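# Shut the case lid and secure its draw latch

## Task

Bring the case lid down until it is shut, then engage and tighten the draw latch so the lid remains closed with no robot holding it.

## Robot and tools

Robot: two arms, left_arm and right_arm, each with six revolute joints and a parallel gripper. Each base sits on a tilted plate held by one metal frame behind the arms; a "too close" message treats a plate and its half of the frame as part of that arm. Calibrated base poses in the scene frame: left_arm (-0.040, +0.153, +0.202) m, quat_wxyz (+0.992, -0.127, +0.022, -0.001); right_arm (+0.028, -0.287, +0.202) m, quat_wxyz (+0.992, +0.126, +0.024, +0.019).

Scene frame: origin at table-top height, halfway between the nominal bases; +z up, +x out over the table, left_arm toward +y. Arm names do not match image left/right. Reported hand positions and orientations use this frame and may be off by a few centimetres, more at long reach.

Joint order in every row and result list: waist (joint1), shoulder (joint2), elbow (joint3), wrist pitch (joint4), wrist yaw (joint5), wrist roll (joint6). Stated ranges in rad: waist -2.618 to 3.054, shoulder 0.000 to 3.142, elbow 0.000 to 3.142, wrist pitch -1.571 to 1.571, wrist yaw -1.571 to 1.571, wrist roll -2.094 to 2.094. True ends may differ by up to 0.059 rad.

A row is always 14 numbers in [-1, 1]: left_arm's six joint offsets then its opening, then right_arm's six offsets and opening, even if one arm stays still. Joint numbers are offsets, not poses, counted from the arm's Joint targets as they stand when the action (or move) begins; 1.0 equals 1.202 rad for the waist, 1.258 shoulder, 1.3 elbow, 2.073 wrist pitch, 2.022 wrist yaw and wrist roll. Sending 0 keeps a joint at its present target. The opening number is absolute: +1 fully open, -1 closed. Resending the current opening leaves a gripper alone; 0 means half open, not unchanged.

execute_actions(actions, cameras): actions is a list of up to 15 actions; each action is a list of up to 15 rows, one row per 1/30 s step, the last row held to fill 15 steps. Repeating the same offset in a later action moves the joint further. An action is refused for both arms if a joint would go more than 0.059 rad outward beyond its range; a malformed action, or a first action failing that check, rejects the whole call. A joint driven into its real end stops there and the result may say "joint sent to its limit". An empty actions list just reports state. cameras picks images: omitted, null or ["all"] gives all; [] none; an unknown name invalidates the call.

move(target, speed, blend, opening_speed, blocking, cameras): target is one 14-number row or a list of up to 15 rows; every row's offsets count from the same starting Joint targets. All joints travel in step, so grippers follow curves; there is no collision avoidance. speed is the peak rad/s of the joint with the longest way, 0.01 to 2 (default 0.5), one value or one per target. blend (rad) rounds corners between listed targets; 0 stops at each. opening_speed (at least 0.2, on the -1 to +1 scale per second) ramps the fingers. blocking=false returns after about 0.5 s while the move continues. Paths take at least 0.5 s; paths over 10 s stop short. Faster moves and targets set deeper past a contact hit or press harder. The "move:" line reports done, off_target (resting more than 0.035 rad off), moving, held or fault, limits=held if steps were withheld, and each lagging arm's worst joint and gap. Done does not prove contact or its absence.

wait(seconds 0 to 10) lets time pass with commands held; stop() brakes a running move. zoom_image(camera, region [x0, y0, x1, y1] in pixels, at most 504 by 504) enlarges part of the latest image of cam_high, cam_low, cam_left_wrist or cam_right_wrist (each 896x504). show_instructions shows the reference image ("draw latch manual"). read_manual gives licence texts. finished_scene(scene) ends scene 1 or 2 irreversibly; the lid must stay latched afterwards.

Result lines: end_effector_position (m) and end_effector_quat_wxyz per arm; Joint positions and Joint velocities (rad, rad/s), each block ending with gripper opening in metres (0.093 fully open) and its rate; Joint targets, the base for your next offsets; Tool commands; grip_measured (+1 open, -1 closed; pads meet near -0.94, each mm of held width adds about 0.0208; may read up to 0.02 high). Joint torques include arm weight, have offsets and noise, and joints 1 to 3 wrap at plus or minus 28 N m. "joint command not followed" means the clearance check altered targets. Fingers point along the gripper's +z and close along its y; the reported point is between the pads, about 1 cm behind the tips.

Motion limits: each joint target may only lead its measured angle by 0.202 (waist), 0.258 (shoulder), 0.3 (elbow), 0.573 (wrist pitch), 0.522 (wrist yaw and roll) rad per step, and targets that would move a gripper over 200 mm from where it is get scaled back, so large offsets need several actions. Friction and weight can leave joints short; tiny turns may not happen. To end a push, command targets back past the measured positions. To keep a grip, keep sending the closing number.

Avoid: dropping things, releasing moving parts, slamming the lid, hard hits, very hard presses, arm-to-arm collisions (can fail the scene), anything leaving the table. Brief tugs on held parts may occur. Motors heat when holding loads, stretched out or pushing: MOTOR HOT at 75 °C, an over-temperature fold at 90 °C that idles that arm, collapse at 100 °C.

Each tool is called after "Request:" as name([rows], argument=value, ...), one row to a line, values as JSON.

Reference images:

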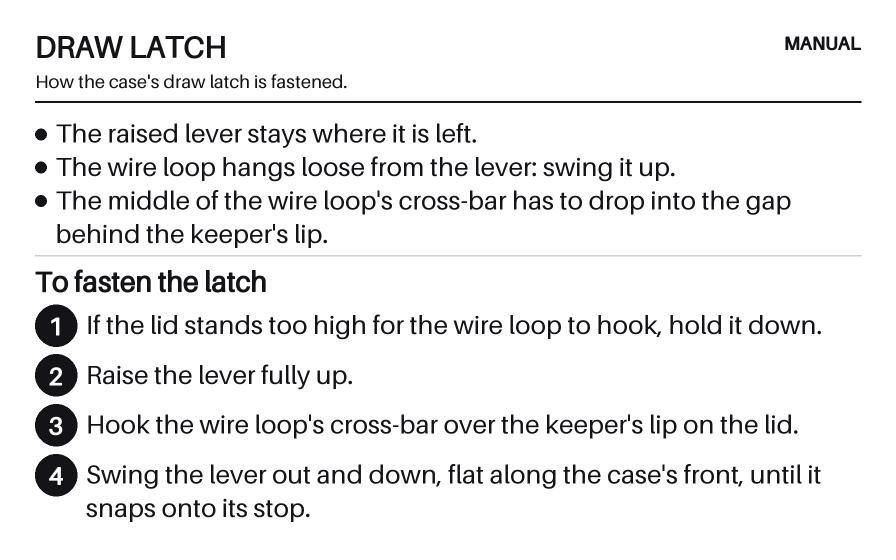

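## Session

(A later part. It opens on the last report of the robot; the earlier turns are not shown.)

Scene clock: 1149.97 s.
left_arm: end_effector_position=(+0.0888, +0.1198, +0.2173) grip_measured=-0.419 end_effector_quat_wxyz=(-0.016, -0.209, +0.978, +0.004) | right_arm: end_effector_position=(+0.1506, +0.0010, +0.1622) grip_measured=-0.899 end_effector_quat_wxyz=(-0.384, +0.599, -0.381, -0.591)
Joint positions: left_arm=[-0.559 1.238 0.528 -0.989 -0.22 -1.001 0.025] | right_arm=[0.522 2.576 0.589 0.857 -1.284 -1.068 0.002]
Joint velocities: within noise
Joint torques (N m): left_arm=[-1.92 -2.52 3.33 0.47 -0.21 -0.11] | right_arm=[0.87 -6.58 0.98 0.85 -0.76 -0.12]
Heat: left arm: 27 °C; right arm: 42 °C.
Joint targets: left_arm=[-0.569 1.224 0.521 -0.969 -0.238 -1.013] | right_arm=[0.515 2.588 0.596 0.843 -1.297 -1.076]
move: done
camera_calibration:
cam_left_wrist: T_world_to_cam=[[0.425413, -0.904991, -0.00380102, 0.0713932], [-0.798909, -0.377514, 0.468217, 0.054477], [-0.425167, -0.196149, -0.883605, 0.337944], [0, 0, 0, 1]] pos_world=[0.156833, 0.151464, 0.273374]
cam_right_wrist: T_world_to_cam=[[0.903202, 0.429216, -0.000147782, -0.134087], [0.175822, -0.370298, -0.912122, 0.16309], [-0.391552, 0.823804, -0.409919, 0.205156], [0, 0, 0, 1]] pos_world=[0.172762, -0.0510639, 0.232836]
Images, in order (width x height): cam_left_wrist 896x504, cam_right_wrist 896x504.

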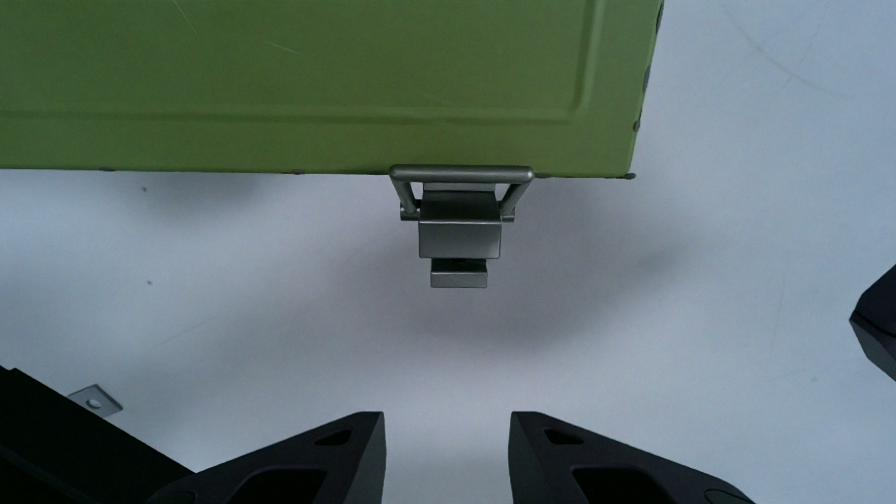

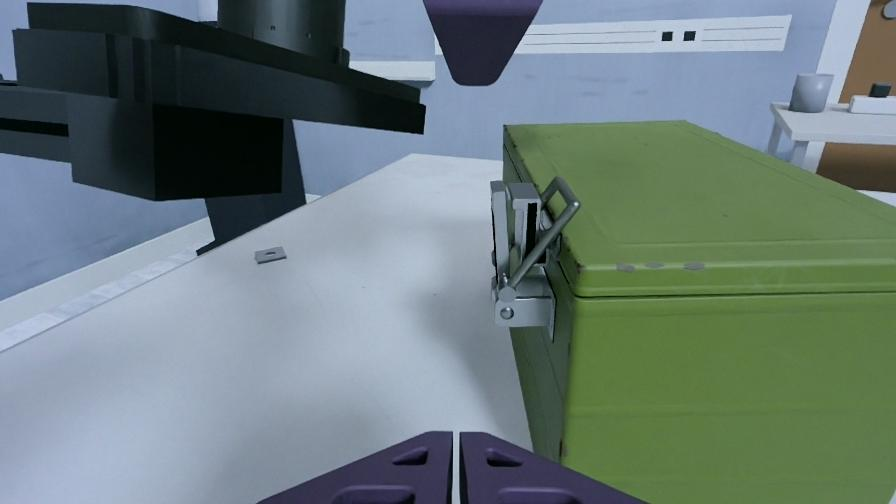

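Request:
move(target=[0.0507,0.08,-0.0656,0.0967,-0.003,0.0287,-0.42, 0,0,0,0,0,0,-0.9], speed=0.15, cameras=["cam_left_wrist","cam_right_wrist"])

Request:
zoom_image(camera="cam_right_wrist", region=[440, 80, 600, 340])

Scene clock: 1186.50 s.
left_arm: end_effector_position=(+0.0948, +0.1154, +0.1870) grip_measured=-0.419 end_effector_quat_wxyz=(-0.007, -0.216, +0.976, -0.004) | right_arm: end_effector_position=(+0.1506, +0.0010, +0.1622) grip_measured=-0.899 end_effector_quat_wxyz=(-0.384, +0.599, -0.381, -0.590)
Joint positions: left_arm=[-0.517 1.318 0.442 -0.789 -0.227 -0.967 0.025] | right_arm=[0.522 2.576 0.589 0.857 -1.284 -1.068 0.002]
Joint velocities: within noise
Joint torques (N m): left_arm=[-0.1 -1.05 3.06 0.49 -0.21 0.12] | right_arm=[1.02 -6.6 0.88 0.88 -0.8 -0.14]
Heat: left arm: 28 °C; right arm: 40 °C.
Joint targets: left_arm=[-0.508 1.325 0.436 -0.769 -0.244 -0.955] | right_arm=[0.515 2.588 0.596 0.843 -1.297 -1.076]
move: done
camera_calibration:
cam_left_wrist: T_world_to_cam=[[0.43873, -0.898499, 0.0146651, 0.059192], [-0.802861, -0.384596, 0.455522, 0.0753526], [-0.403646, -0.211625, -0.890104, 0.313852], [0, 0, 0, 1]] pos_world=[0.161213, 0.148583, 0.244168]
cam_right_wrist: T_world_to_cam=[[0.903201, 0.429218, 0.000233637, -0.134149], [0.17614, -0.370153, -0.912119, 0.163042], [-0.391412, 0.823868, -0.409925, 0.205136], [0, 0, 0, 1]] pos_world=[0.172738, -0.051075, 0.232835]
Images, in order (width x height): cam_left_wrist 896x504, cam_right_wrist 896x504.

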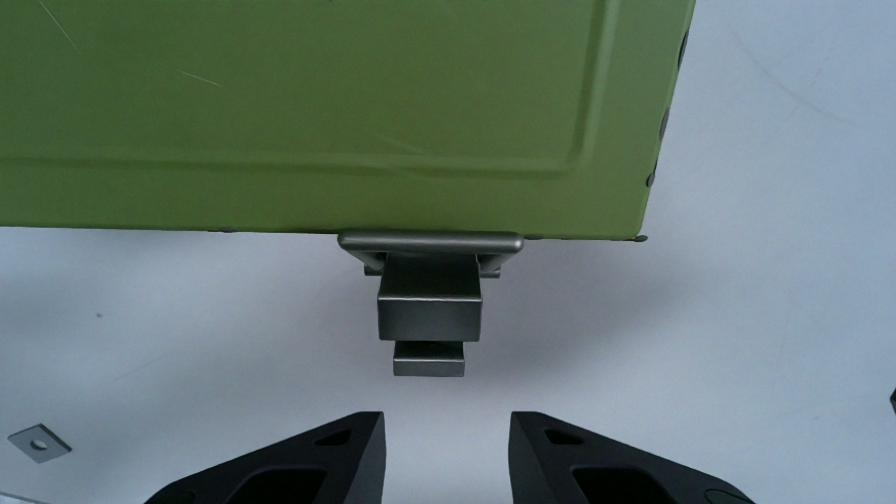

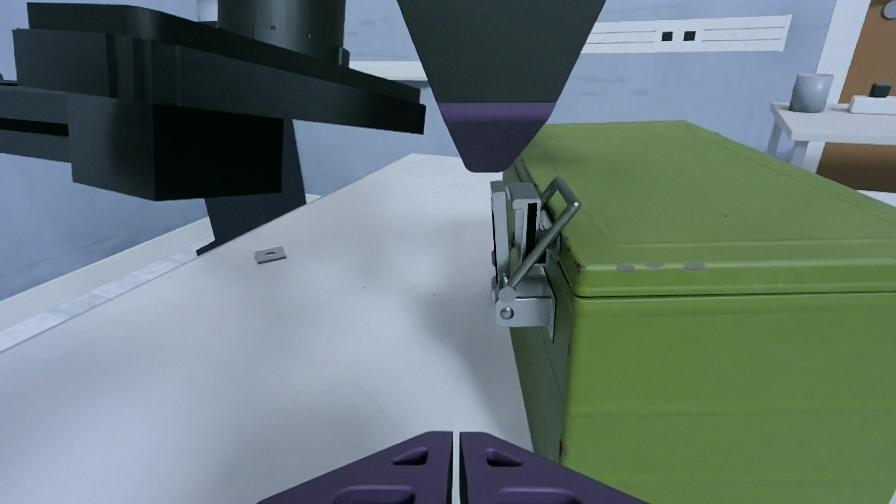

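Scaled by 1.938 from the camera's 896x504 image, which has a finer 1280x720 frame.

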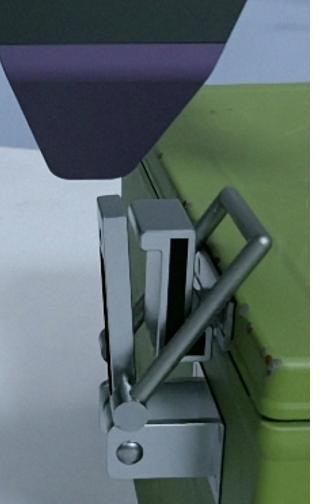

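Request:
move(target=[0.026,0.0113,-0.0305,0.0297,-0.0013,0.0148,-0.42, 0,0,0,0,0,0,-0.9], speed=0.08, cameras=["cam_left_wrist","cam_right_wrist"])

Request:
zoom_image(camera="cam_right_wrist", region=[440, 80, 600, 340])

Scene clock: 1204.73 s.
left_arm: end_effector_position=(+0.0930, +0.1187, +0.1760) grip_measured=-0.419 end_effector_quat_wxyz=(-0.007, -0.217, +0.976, -0.004) | right_arm: end_effector_position=(+0.1506, +0.0010, +0.1622) grip_measured=-0.899 end_effector_quat_wxyz=(-0.384, +0.599, -0.381, -0.590)
Joint positions: left_arm=[-0.485 1.332 0.402 -0.727 -0.229 -0.937 0.025] | right_arm=[0.522 2.576 0.589 0.857 -1.284 -1.068 0.002]
Joint velocities: within noise
Joint torques (N m): left_arm=[-0.05 -1.01 2.91 0.52 -0.2 0.14] | right_arm=[1.13 -6.57 0.85 0.87 -0.8 -0.11]
Heat: left arm: 28 °C; right arm: 39 °C.
Joint targets: left_arm=[-0.476 1.339 0.396 -0.707 -0.247 -0.925] | right_arm=[0.515 2.588 0.596 0.843 -1.297 -1.076]
move: done
camera_calibration:
cam_left_wrist: T_world_to_cam=[[0.44089, -0.89743, 0.0153401, 0.0626555], [-0.802184, -0.386316, 0.455258, 0.080392], [-0.402636, -0.213025, -0.890227, 0.304166], [0, 0, 0, 1]] pos_world=[0.159333, 0.15208, 0.233217]
cam_right_wrist: T_world_to_cam=[[0.903201, 0.429218, 0.000233637, -0.134149], [0.17614, -0.370153, -0.912119, 0.163042], [-0.391412, 0.823868, -0.409925, 0.205136], [0, 0, 0, 1]] pos_world=[0.172738, -0.051075, 0.232835]
Images, in order (width x height): cam_left_wrist 896x504, cam_right_wrist 896x504.

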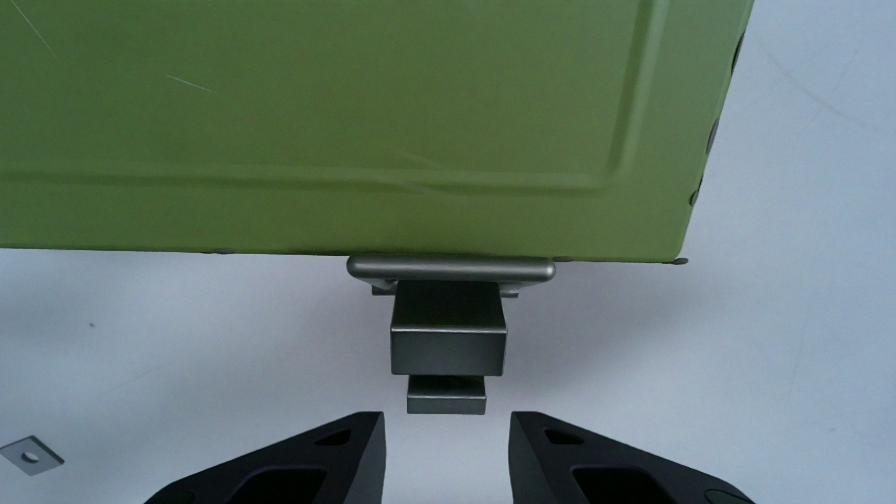

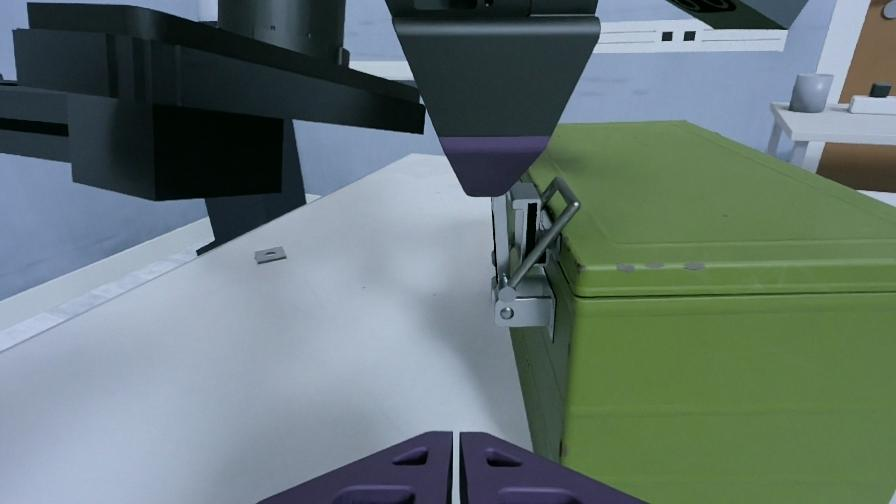

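Scaled by 1.938 from the camera's 896x504 image, which has a finer 1280x720 frame.

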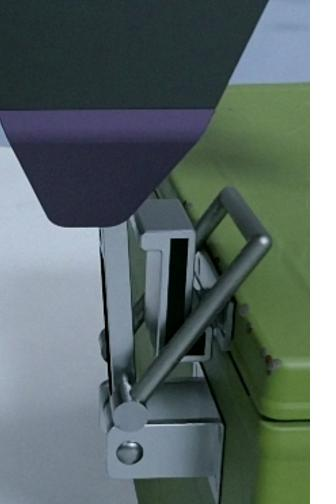

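Request:
move(target=[0.0088,0.0184,-0.0132,0.0208,-0.0004,0.0054,-0.42, 0,0,0,0,0,0,-0.9], speed=0.05, cameras=["cam_right_wrist"])

Request:
move(target=[0,0,0,0,0,0,-0.72, 0,0,0,0,0,0,-0.9], opening_speed=0.4, cameras=["cam_left_wrist","cam_right_wrist"])

Request:
zoom_image(camera="cam_right_wrist", region=[440, 80, 600, 340])

Scene clock: 1255.57 s.
left_arm: end_effector_position=(+0.0932, +0.1185, +0.1696) grip_measured=-0.419 end_effector_quat_wxyz=(-0.007, -0.217, +0.976, -0.004) | right_arm: end_effector_position=(+0.1506, +0.0010, +0.1622) grip_measured=-0.899 end_effector_quat_wxyz=(-0.384, +0.599, -0.381, -0.590)
Joint positions: left_arm=[-0.475 1.355 0.386 -0.684 -0.23 -0.926 0.025] | right_arm=[0.522 2.576 0.589 0.857 -1.284 -1.068 0.002]
Joint velocities: within noise
Joint torques (N m): left_arm=[-0.09 -1.1 2.74 0.52 -0.21 0.14] | right_arm=[0.91 -6.58 0.84 0.9 -0.8 -0.14]
Heat: left arm: 28 °C; right arm: 38 °C.
Joint targets: left_arm=[-0.466 1.362 0.379 -0.664 -0.248 -0.914] | right_arm=[0.515 2.588 0.596 0.843 -1.297 -1.076]
move: done
camera_calibration:
cam_right_wrist: T_world_to_cam=[[0.903201, 0.429218, 0.000233637, -0.134149], [0.17614, -0.370153, -0.912119, 0.163042], [-0.391412, 0.823868, -0.409925, 0.205136], [0, 0, 0, 1]] pos_world=[0.172738, -0.051075, 0.232835]
Images, in order (width x height): cam_right_wrist 896x504.

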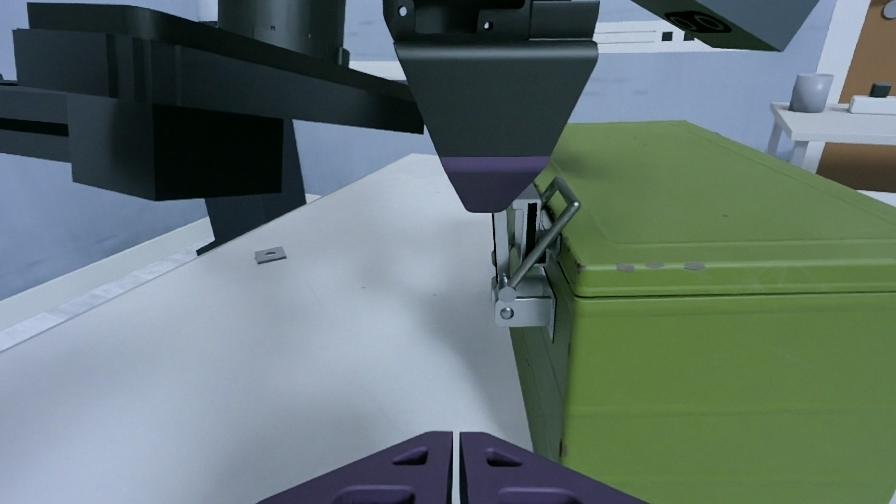

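Scene clock: 1256.53 s.
left_arm: end_effector_position=(+0.0932, +0.1189, +0.1694) grip_measured=-0.709 end_effector_quat_wxyz=(-0.006, -0.217, +0.976, -0.003) | right_arm: end_effector_position=(+0.1506, +0.0010, +0.1622) grip_measured=-0.899 end_effector_quat_wxyz=(-0.384, +0.599, -0.381, -0.590)
Joint positions: left_arm=[-0.475 1.355 0.385 -0.684 -0.232 -0.926 0.011] | right_arm=[0.522 2.576 0.589 0.857 -1.284 -1.068 0.002]
Joint velocities: within noise
Joint torques (N m): left_arm=[-0.12 -1.09 2.82 0.52 -0.18 0.14] | right_arm=[1.05 -6.53 0.81 0.87 -0.86 -0.11]
Heat: left arm: 28 °C; right arm: 38 °C.
Joint targets: left_arm=[-0.466 1.362 0.379 -0.664 -0.248 -0.914] | right_arm=[0.515 2.588 0.596 0.843 -1.297 -1.076]
move: done
camera_calibration:
cam_left_wrist: T_world_to_cam=[[0.440186, -0.897788, 0.0145898, 0.0630798], [-0.803198, -0.386441, 0.45336, 0.084056], [-0.401383, -0.211281, -0.891208, 0.298258], [0, 0, 0, 1]] pos_world=[0.159463, 0.152132, 0.226782]
cam_right_wrist: T_world_to_cam=[[0.903201, 0.429218, 0.000233637, -0.134149], [0.17614, -0.370153, -0.912119, 0.163042], [-0.391412, 0.823868, -0.409925, 0.205136], [0, 0, 0, 1]] pos_world=[0.172738, -0.051075, 0.232835]
Images, in order (width x height): cam_left_wrist 896x504, cam_right_wrist 896x504.

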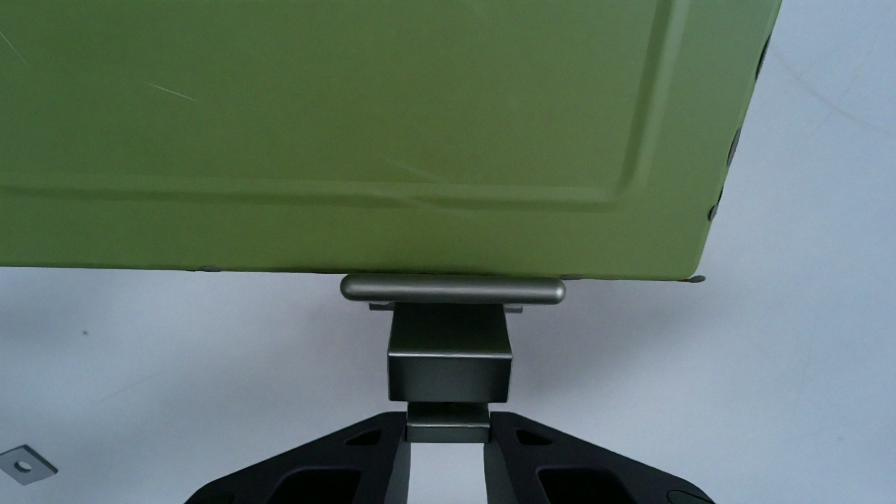

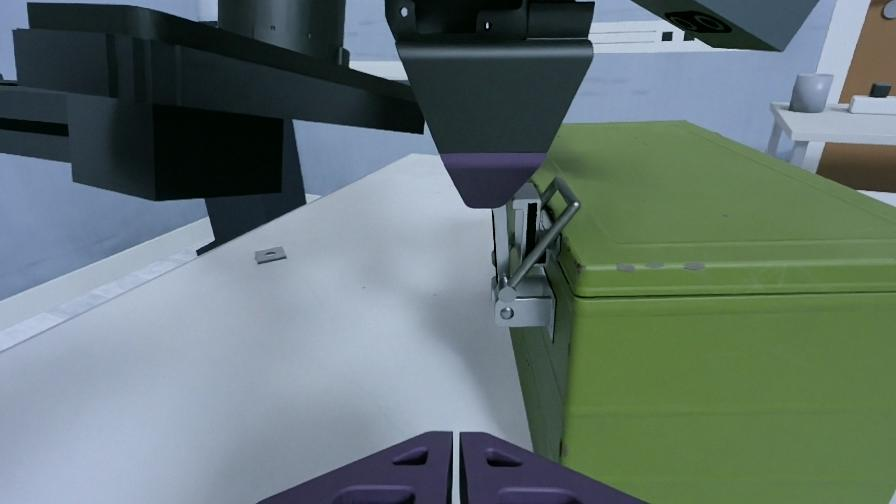

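Scaled by 1.938 from the camera's 896x504 image, which has a finer 1280x720 frame.

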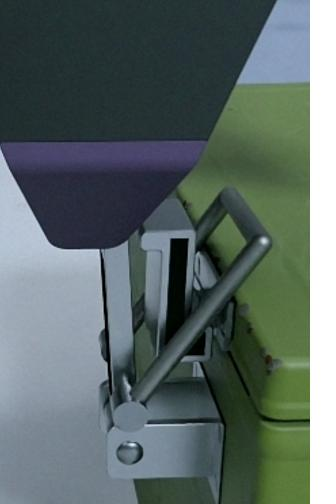

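Request:
move([
  [0,0,0,0,0,0,-0.8, 0,0,0,0,0,0,-0.9],
  [-0.0627,-0.0086,-0.0237,0.002,0.0028,-0.04,-0.8, 0,0,0,0,0,0,-0.9],
  [-0.1202,0.0017,-0.0565,0.0209,0.0065,-0.0753,-0.8, 0,0,0,0,0,0,-0.9],
], speed=0.05, blend=[0,0.02,0], cameras=["cam_left_wrist","cam_right_wrist"])

Request:
zoom_image(camera="cam_right_wrist", region=[440, 80, 600, 340])

Scene clock: 1283.63 s.
left_arm: end_effector_position=(+0.0721, +0.1094, +0.1619) grip_measured=-0.783 end_effector_quat_wxyz=(-0.005, -0.215, +0.977, +0.001) | right_arm: end_effector_position=(+0.1506, +0.0010, +0.1622) grip_measured=-0.899 end_effector_quat_wxyz=(-0.384, +0.599, -0.381, -0.590)
Joint positions: left_arm=[-0.607 1.355 0.323 -0.658 -0.228 -1.056 0.008] | right_arm=[0.522 2.576 0.589 0.857 -1.284 -1.068 0.002]
Joint velocities: within noise
Joint torques (N m): left_arm=[-1.28 -0.54 1.8 0.67 -0.1 -0.09] | right_arm=[1.01 -6.58 0.83 0.85 -0.84 -0.1]
Heat: left arm: 27 °C; right arm: 38 °C.
Joint targets: left_arm=[-0.611 1.364 0.305 -0.621 -0.234 -1.066] | right_arm=[0.515 2.588 0.596 0.843 -1.297 -1.076]
move: off_target (left_arm); left_arm: the wrist pitch is farthest, 0.037 rad from its target
camera_calibration:
cam_left_wrist: T_world_to_cam=[[0.435499, -0.900168, 0.00610852, 0.0660083], [-0.805528, -0.386666, 0.449015, 0.0677588], [-0.401827, -0.200466, -0.893504, 0.280269], [0, 0, 0, 1]] pos_world=[0.138455, 0.141803, 0.219593]
cam_right_wrist: T_world_to_cam=[[0.903201, 0.429218, 0.000233637, -0.134149], [0.17614, -0.370153, -0.912119, 0.163042], [-0.391412, 0.823868, -0.409925, 0.205136], [0, 0, 0, 1]] pos_world=[0.172738, -0.051075, 0.232835]
Images, in order (width x height): cam_left_wrist 896x504, cam_right_wrist 896x504.

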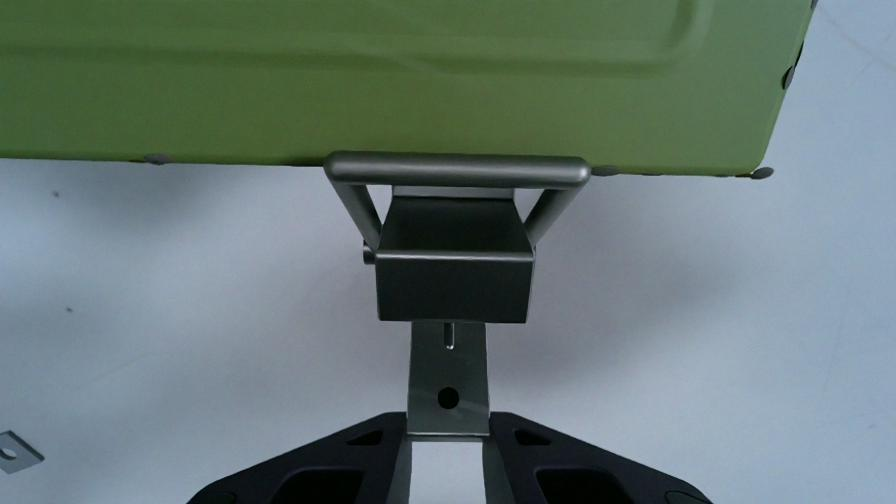

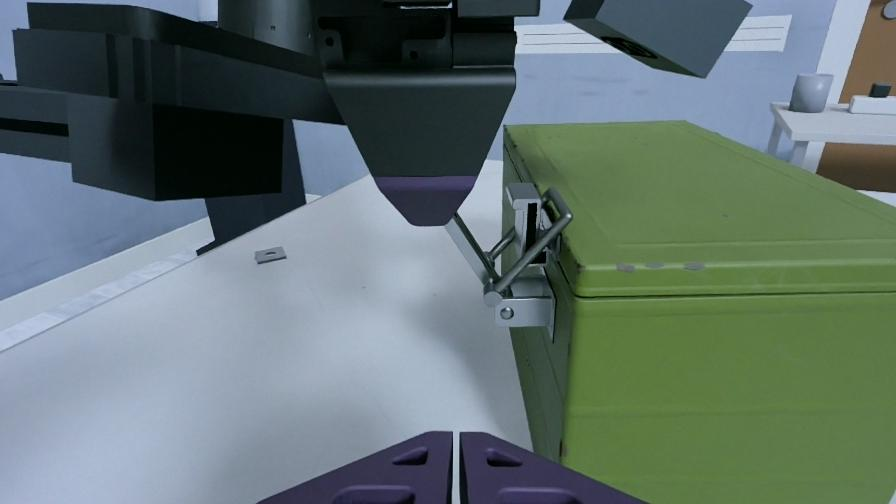

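Scaled by 1.938 from the camera's 896x504 image, which has a finer 1280x720 frame.

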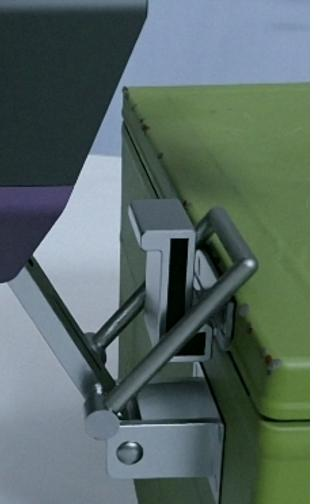

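Request:
move(target=[-0.0507,0.0318,-0.0285,0.0323,0.0023,-0.0302,-0.8,0,0,0,0,0,0,-0.9], speed=0.1)

Request:
zoom_image(camera="cam_right_wrist", region=[440, 80, 600, 340])

Scene clock: 1343.20 s.
left_arm: end_effector_position=(+0.0606, +0.1039, +0.1515) grip_measured=-0.783 end_effector_quat_wxyz=(-0.008, -0.214, +0.977, +0.000) | right_arm: end_effector_position=(+0.1506, +0.0010, +0.1622) grip_measured=-0.899 end_effector_quat_wxyz=(-0.384, +0.599, -0.381, -0.590)
Joint positions: left_arm=[-0.666 1.394 0.279 -0.592 -0.214 -1.116 0.008] | right_arm=[0.522 2.576 0.589 0.857 -1.284 -1.068 0.002]
Joint velocities: within noise
Joint torques (N m): left_arm=[-1.35 -0.38 2.11 0.69 -0.19 -0.07] | right_arm=[0.96 -6.67 0.88 0.9 -0.82 -0.13]
Heat: left arm: 27 °C; right arm: 37 °C.
Joint targets: left_arm=[-0.671 1.404 0.269 -0.554 -0.230 -1.127] | right_arm=[0.515 2.588 0.596 0.843 -1.297 -1.076]
move: off_target (left_arm); left_arm: the wrist pitch is farthest, 0.038 rad from its target
camera_calibration:
cam_left_wrist: T_world_to_cam=[[0.434328, -0.900735, 0.00599861, 0.0661833], [-0.803007, -0.38417, 0.455625, 0.0596125], [-0.408092, -0.202707, -0.890152, 0.265385], [0, 0, 0, 1]] pos_world=[0.127425, 0.13631, 0.208675]
cam_right_wrist: T_world_to_cam=[[0.903201, 0.429218, 0.000233637, -0.134149], [0.17614, -0.370153, -0.912119, 0.163042], [-0.391412, 0.823868, -0.409925, 0.205136], [0, 0, 0, 1]] pos_world=[0.172738, -0.051075, 0.232835]

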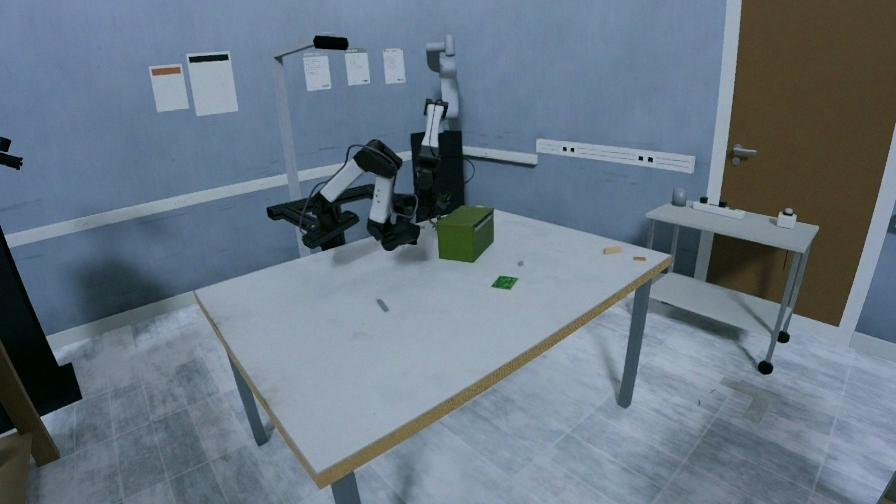

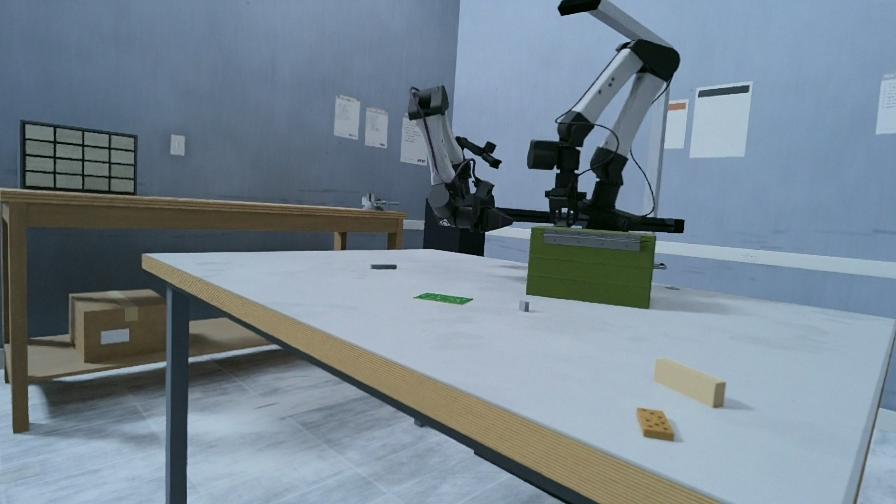

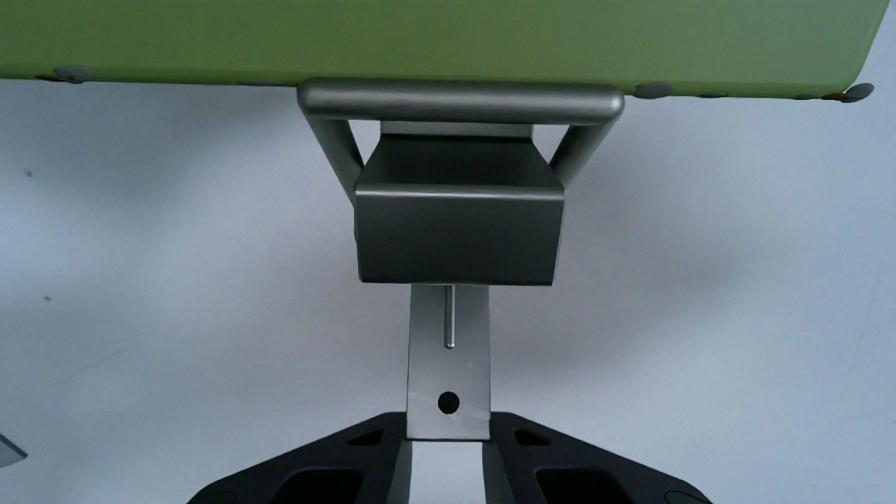

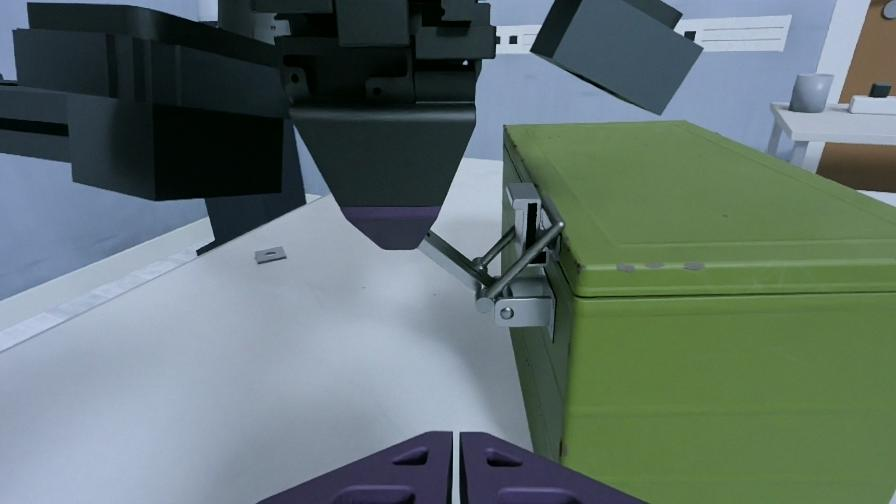

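Scaled by 1.938 from the camera's 896x504 image, which has a finer 1280x720 frame.

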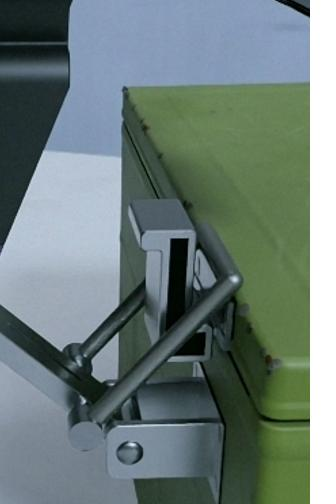

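Request:
move(target=[0.005,0.0684,-0.0377,0.0695,0.001,0.003,-0.8,0,0,0,0,0,0,-0.9], speed=0.1)

Request:
zoom_image(camera="cam_right_wrist", region=[440, 80, 600, 340])

Scene clock: 1366.43 s.
left_arm: end_effector_position=(+0.0512, +0.0996, +0.1336) grip_measured=-0.783 end_effector_quat_wxyz=(-0.021, -0.214, +0.977, -0.007) | right_arm: end_effector_position=(+0.1506, +0.0010, +0.1622) grip_measured=-0.899 end_effector_quat_wxyz=(-0.384, +0.599, -0.381, -0.590)
Joint positions: left_arm=[-0.666 1.482 0.226 -0.454 -0.184 -1.117 0.008] | right_arm=[0.522 2.576 0.589 0.857 -1.284 -1.068 0.002]
Joint velocities: within noise
Joint torques (N m): left_arm=[-0.77 -0.79 2.07 0.73 -0.5 -0.03] | right_arm=[0.96 -6.57 0.87 0.88 -0.79 -0.08]
Heat: left arm: 27 °C; right arm: 37 °C.
Joint targets: left_arm=[-0.665 1.490 0.220 -0.410 -0.228 -1.122] | right_arm=[0.515 2.588 0.596 0.843 -1.297 -1.076]
move: off_target (left_arm); left_arm: the wrist pitch is farthest, 0.044 rad from its target
camera_calibration:
cam_left_wrist: T_world_to_cam=[[0.434759, -0.900422, 0.0149824, 0.0653471], [-0.792492, -0.374639, 0.481251, 0.0536479], [-0.427716, -0.221102, -0.876455, 0.245774], [0, 0, 0, 1]] pos_world=[0.119227, 0.13328, 0.188613]
cam_right_wrist: T_world_to_cam=[[0.903201, 0.429218, 0.000233637, -0.134149], [0.17614, -0.370153, -0.912119, 0.163042], [-0.391412, 0.823868, -0.409925, 0.205136], [0, 0, 0, 1]] pos_world=[0.172738, -0.051075, 0.232835]

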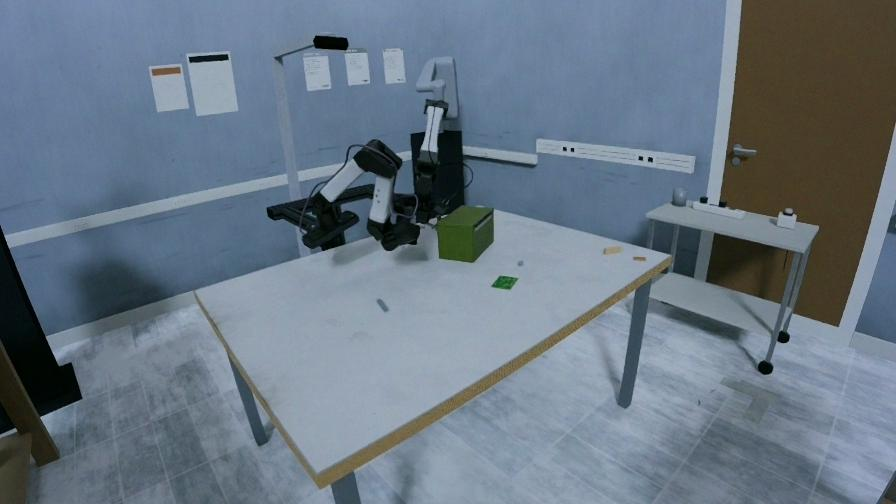

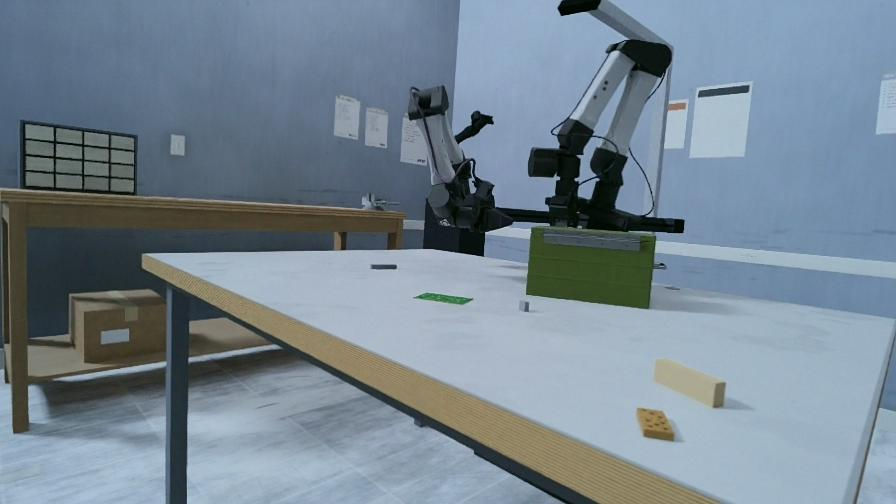

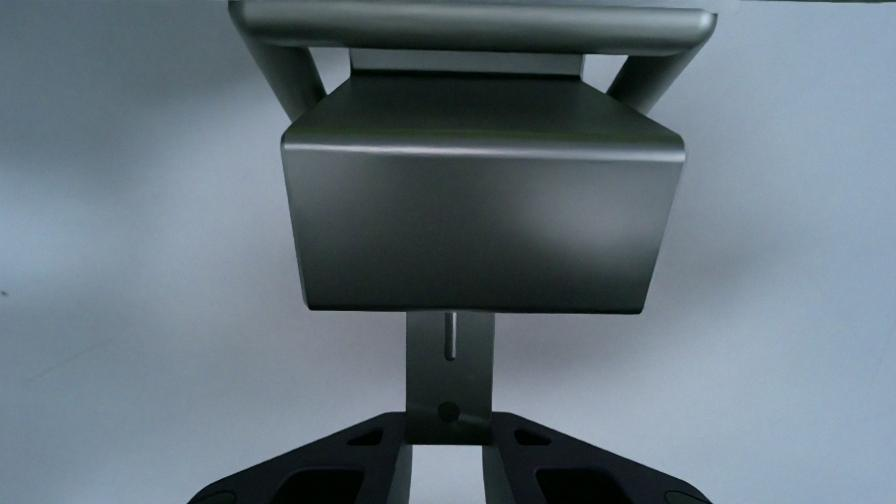

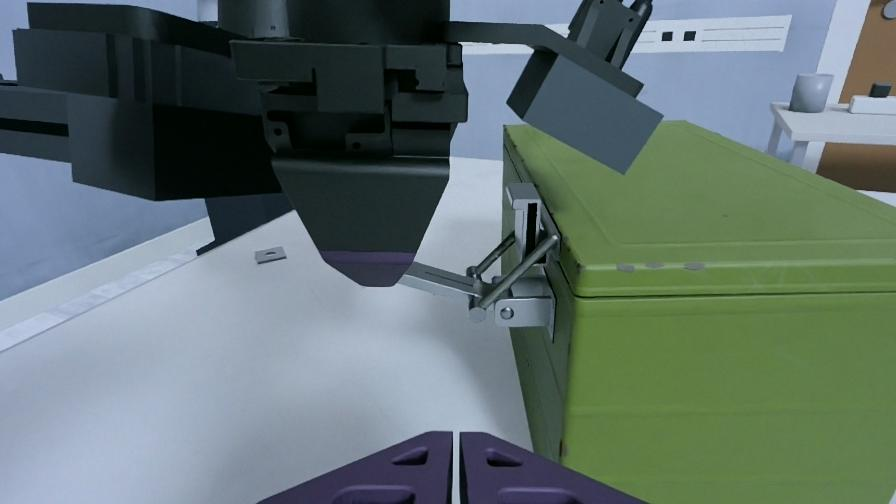

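Scaled by 1.938 from the camera's 896x504 image, which has a finer 1280x720 frame.

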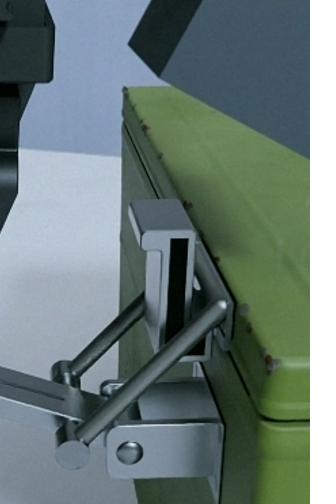

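Request:
move(target=[0,0,0,0,0,0,-0.45,0,0,0,0,0,0,-0.9], opening_speed=0.4, cameras=["cam_left_wrist","cam_right_wrist"])

Request:
zoom_image(camera="cam_right_wrist", region=[340, 80, 600, 360])

Scene clock: 1407.60 s.
left_arm: end_effector_position=(+0.0583, +0.0994, +0.1334) grip_measured=-0.452 end_effector_quat_wxyz=(-0.004, -0.216, +0.976, -0.008) | right_arm: end_effector_position=(+0.1506, +0.0010, +0.1622) grip_measured=-0.899 end_effector_quat_wxyz=(-0.384, +0.599, -0.381, -0.590)
Joint positions: left_arm=[-0.666 1.482 0.225 -0.43 -0.21 -1.117 0.024] | right_arm=[0.522 2.576 0.589 0.857 -1.284 -1.068 0.002]
Joint velocities: within noise
Joint torques (N m): left_arm=[-0.8 -0.83 2.11 0.53 -0.2 -0.02] | right_arm=[0.98 -6.61 0.85 0.85 -0.76 -0.1]
Heat: left arm: 27 °C; right arm: 37 °C.
Joint targets: left_arm=[-0.665 1.490 0.220 -0.410 -0.228 -1.122] | right_arm=[0.515 2.588 0.596 0.843 -1.297 -1.076]
move: done
camera_calibration:
cam_left_wrist: T_world_to_cam=[[0.43883, -0.898215, 0.0252782, 0.0602256], [-0.806607, -0.381365, 0.451604, 0.0647818], [-0.395997, -0.218567, -0.89186, 0.248554], [0, 0, 0, 1]] pos_world=[0.124252, 0.133127, 0.190898]
cam_right_wrist: T_world_to_cam=[[0.903201, 0.429218, 0.000233637, -0.134149], [0.17614, -0.370153, -0.912119, 0.163042], [-0.391412, 0.823868, -0.409925, 0.205136], [0, 0, 0, 1]] pos_world=[0.172738, -0.051075, 0.232835]
Images, in order (width x height): cam_left_wrist 896x504, cam_right_wrist 896x504.

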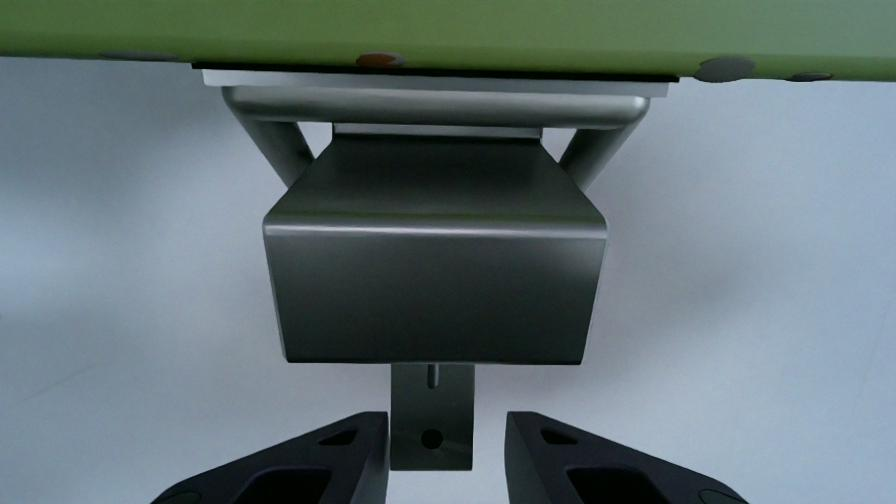

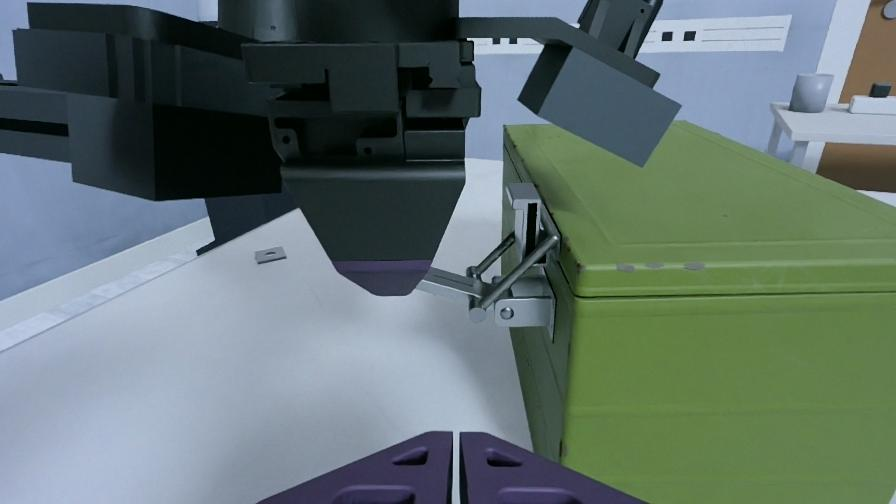

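Scaled by 1.800 from the camera's 896x504 image, which has a finer 1280x720 frame.

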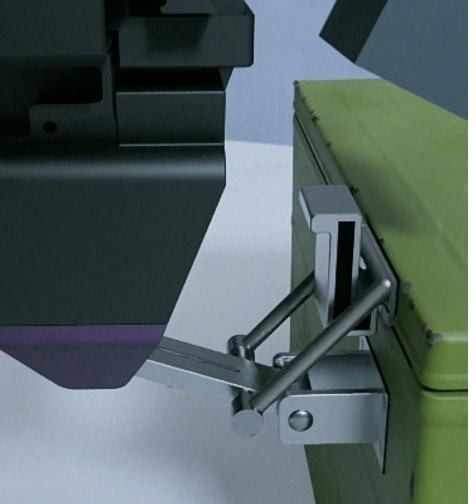

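Request:
move([
  [0,0,0,0,0,0,-0.33,0,0,0,0,0,0,-0.9],
  [-0.0807,-0.1502,0.0852,-0.1626,0.007,-0.048,-0.33,0,0,0,0,0,0,-0.9],
  [-0.1414,-0.2382,0.1819,-0.284,0.0125,-0.0841,-0.33,0,0,0,0,0,0,-0.9],
], speed=0.25, blend=[0,0.05,0], cameras=["cam_left_wrist","cam_right_wrist"])

Request:
zoom_image(camera="cam_right_wrist", region=[340, 80, 600, 360])

Scene clock: 1433.83 s.
left_arm: end_effector_position=(+0.0528, +0.1047, +0.2071) grip_measured=-0.332 end_effector_quat_wxyz=(-0.003, -0.214, +0.977, +0.012) | right_arm: end_effector_position=(+0.1506, +0.0010, +0.1622) grip_measured=-0.899 end_effector_quat_wxyz=(-0.384, +0.599, -0.381, -0.590)
Joint positions: left_arm=[-0.826 1.201 0.43 -0.982 -0.21 -1.28 0.029] | right_arm=[0.522 2.576 0.589 0.857 -1.284 -1.068 0.002]
Joint velocities: within noise
Joint torques (N m): left_arm=[-1.61 -1.48 6.05 0.14 0.07 -0.11] | right_arm=[0.94 -6.61 0.81 0.83 -0.83 -0.13]
Heat: left arm: 27 °C; right arm: 37 °C.
Joint targets: left_arm=[-0.835 1.191 0.456 -0.998 -0.202 -1.292] | right_arm=[0.515 2.588 0.596 0.843 -1.297 -1.076]
move: done
camera_calibration:
cam_left_wrist: T_world_to_cam=[[0.433602, -0.90101, -0.0130426, 0.0740202], [-0.806156, -0.39434, 0.441145, 0.0324913], [-0.402619, -0.180767, -0.897341, 0.31078], [0, 0, 0, 1]] pos_world=[0.119223, 0.135684, 0.265508]
cam_right_wrist: T_world_to_cam=[[0.903201, 0.429218, 0.000233637, -0.134149], [0.17614, -0.370153, -0.912119, 0.163042], [-0.391412, 0.823868, -0.409925, 0.205136], [0, 0, 0, 1]] pos_world=[0.172738, -0.051075, 0.232835]
Images, in order (width x height): cam_left_wrist 896x504, cam_right_wrist 896x504.

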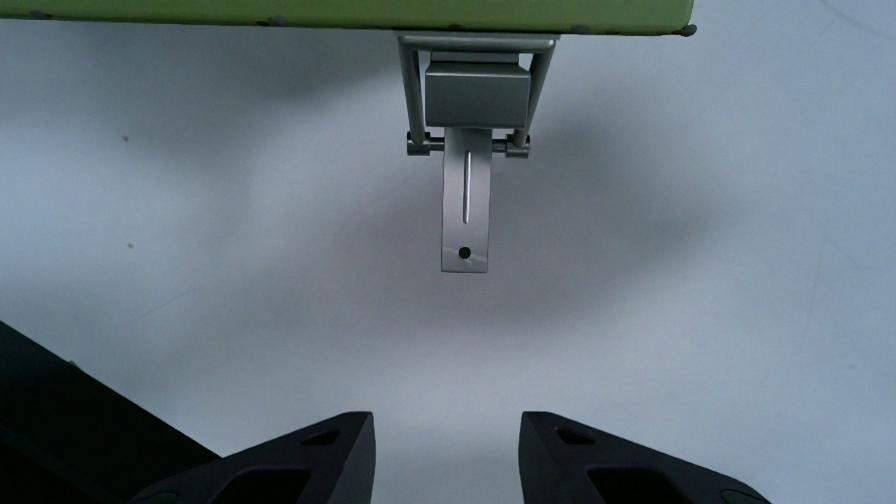

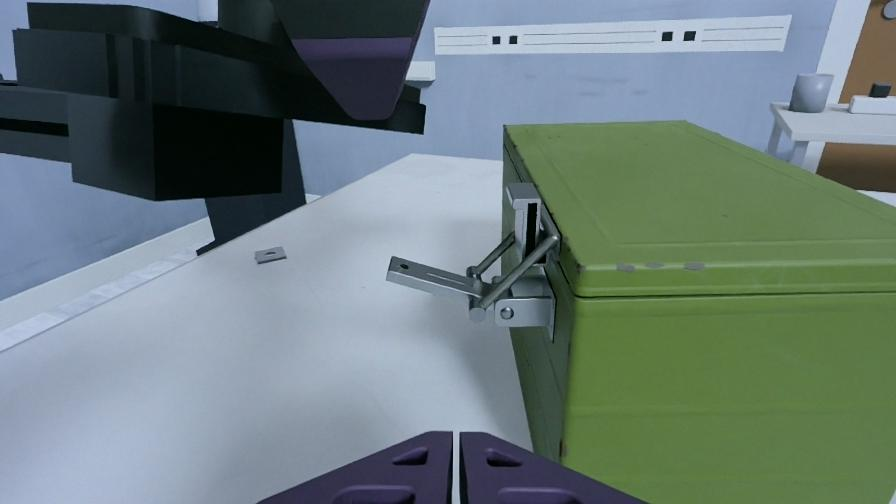

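Scaled by 1.800 from the camera's 896x504 image, which has a finer 1280x720 frame.

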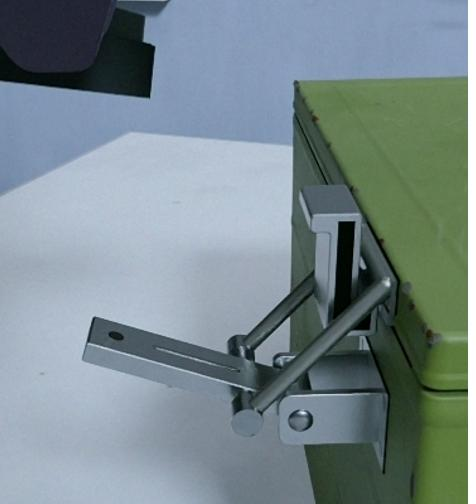

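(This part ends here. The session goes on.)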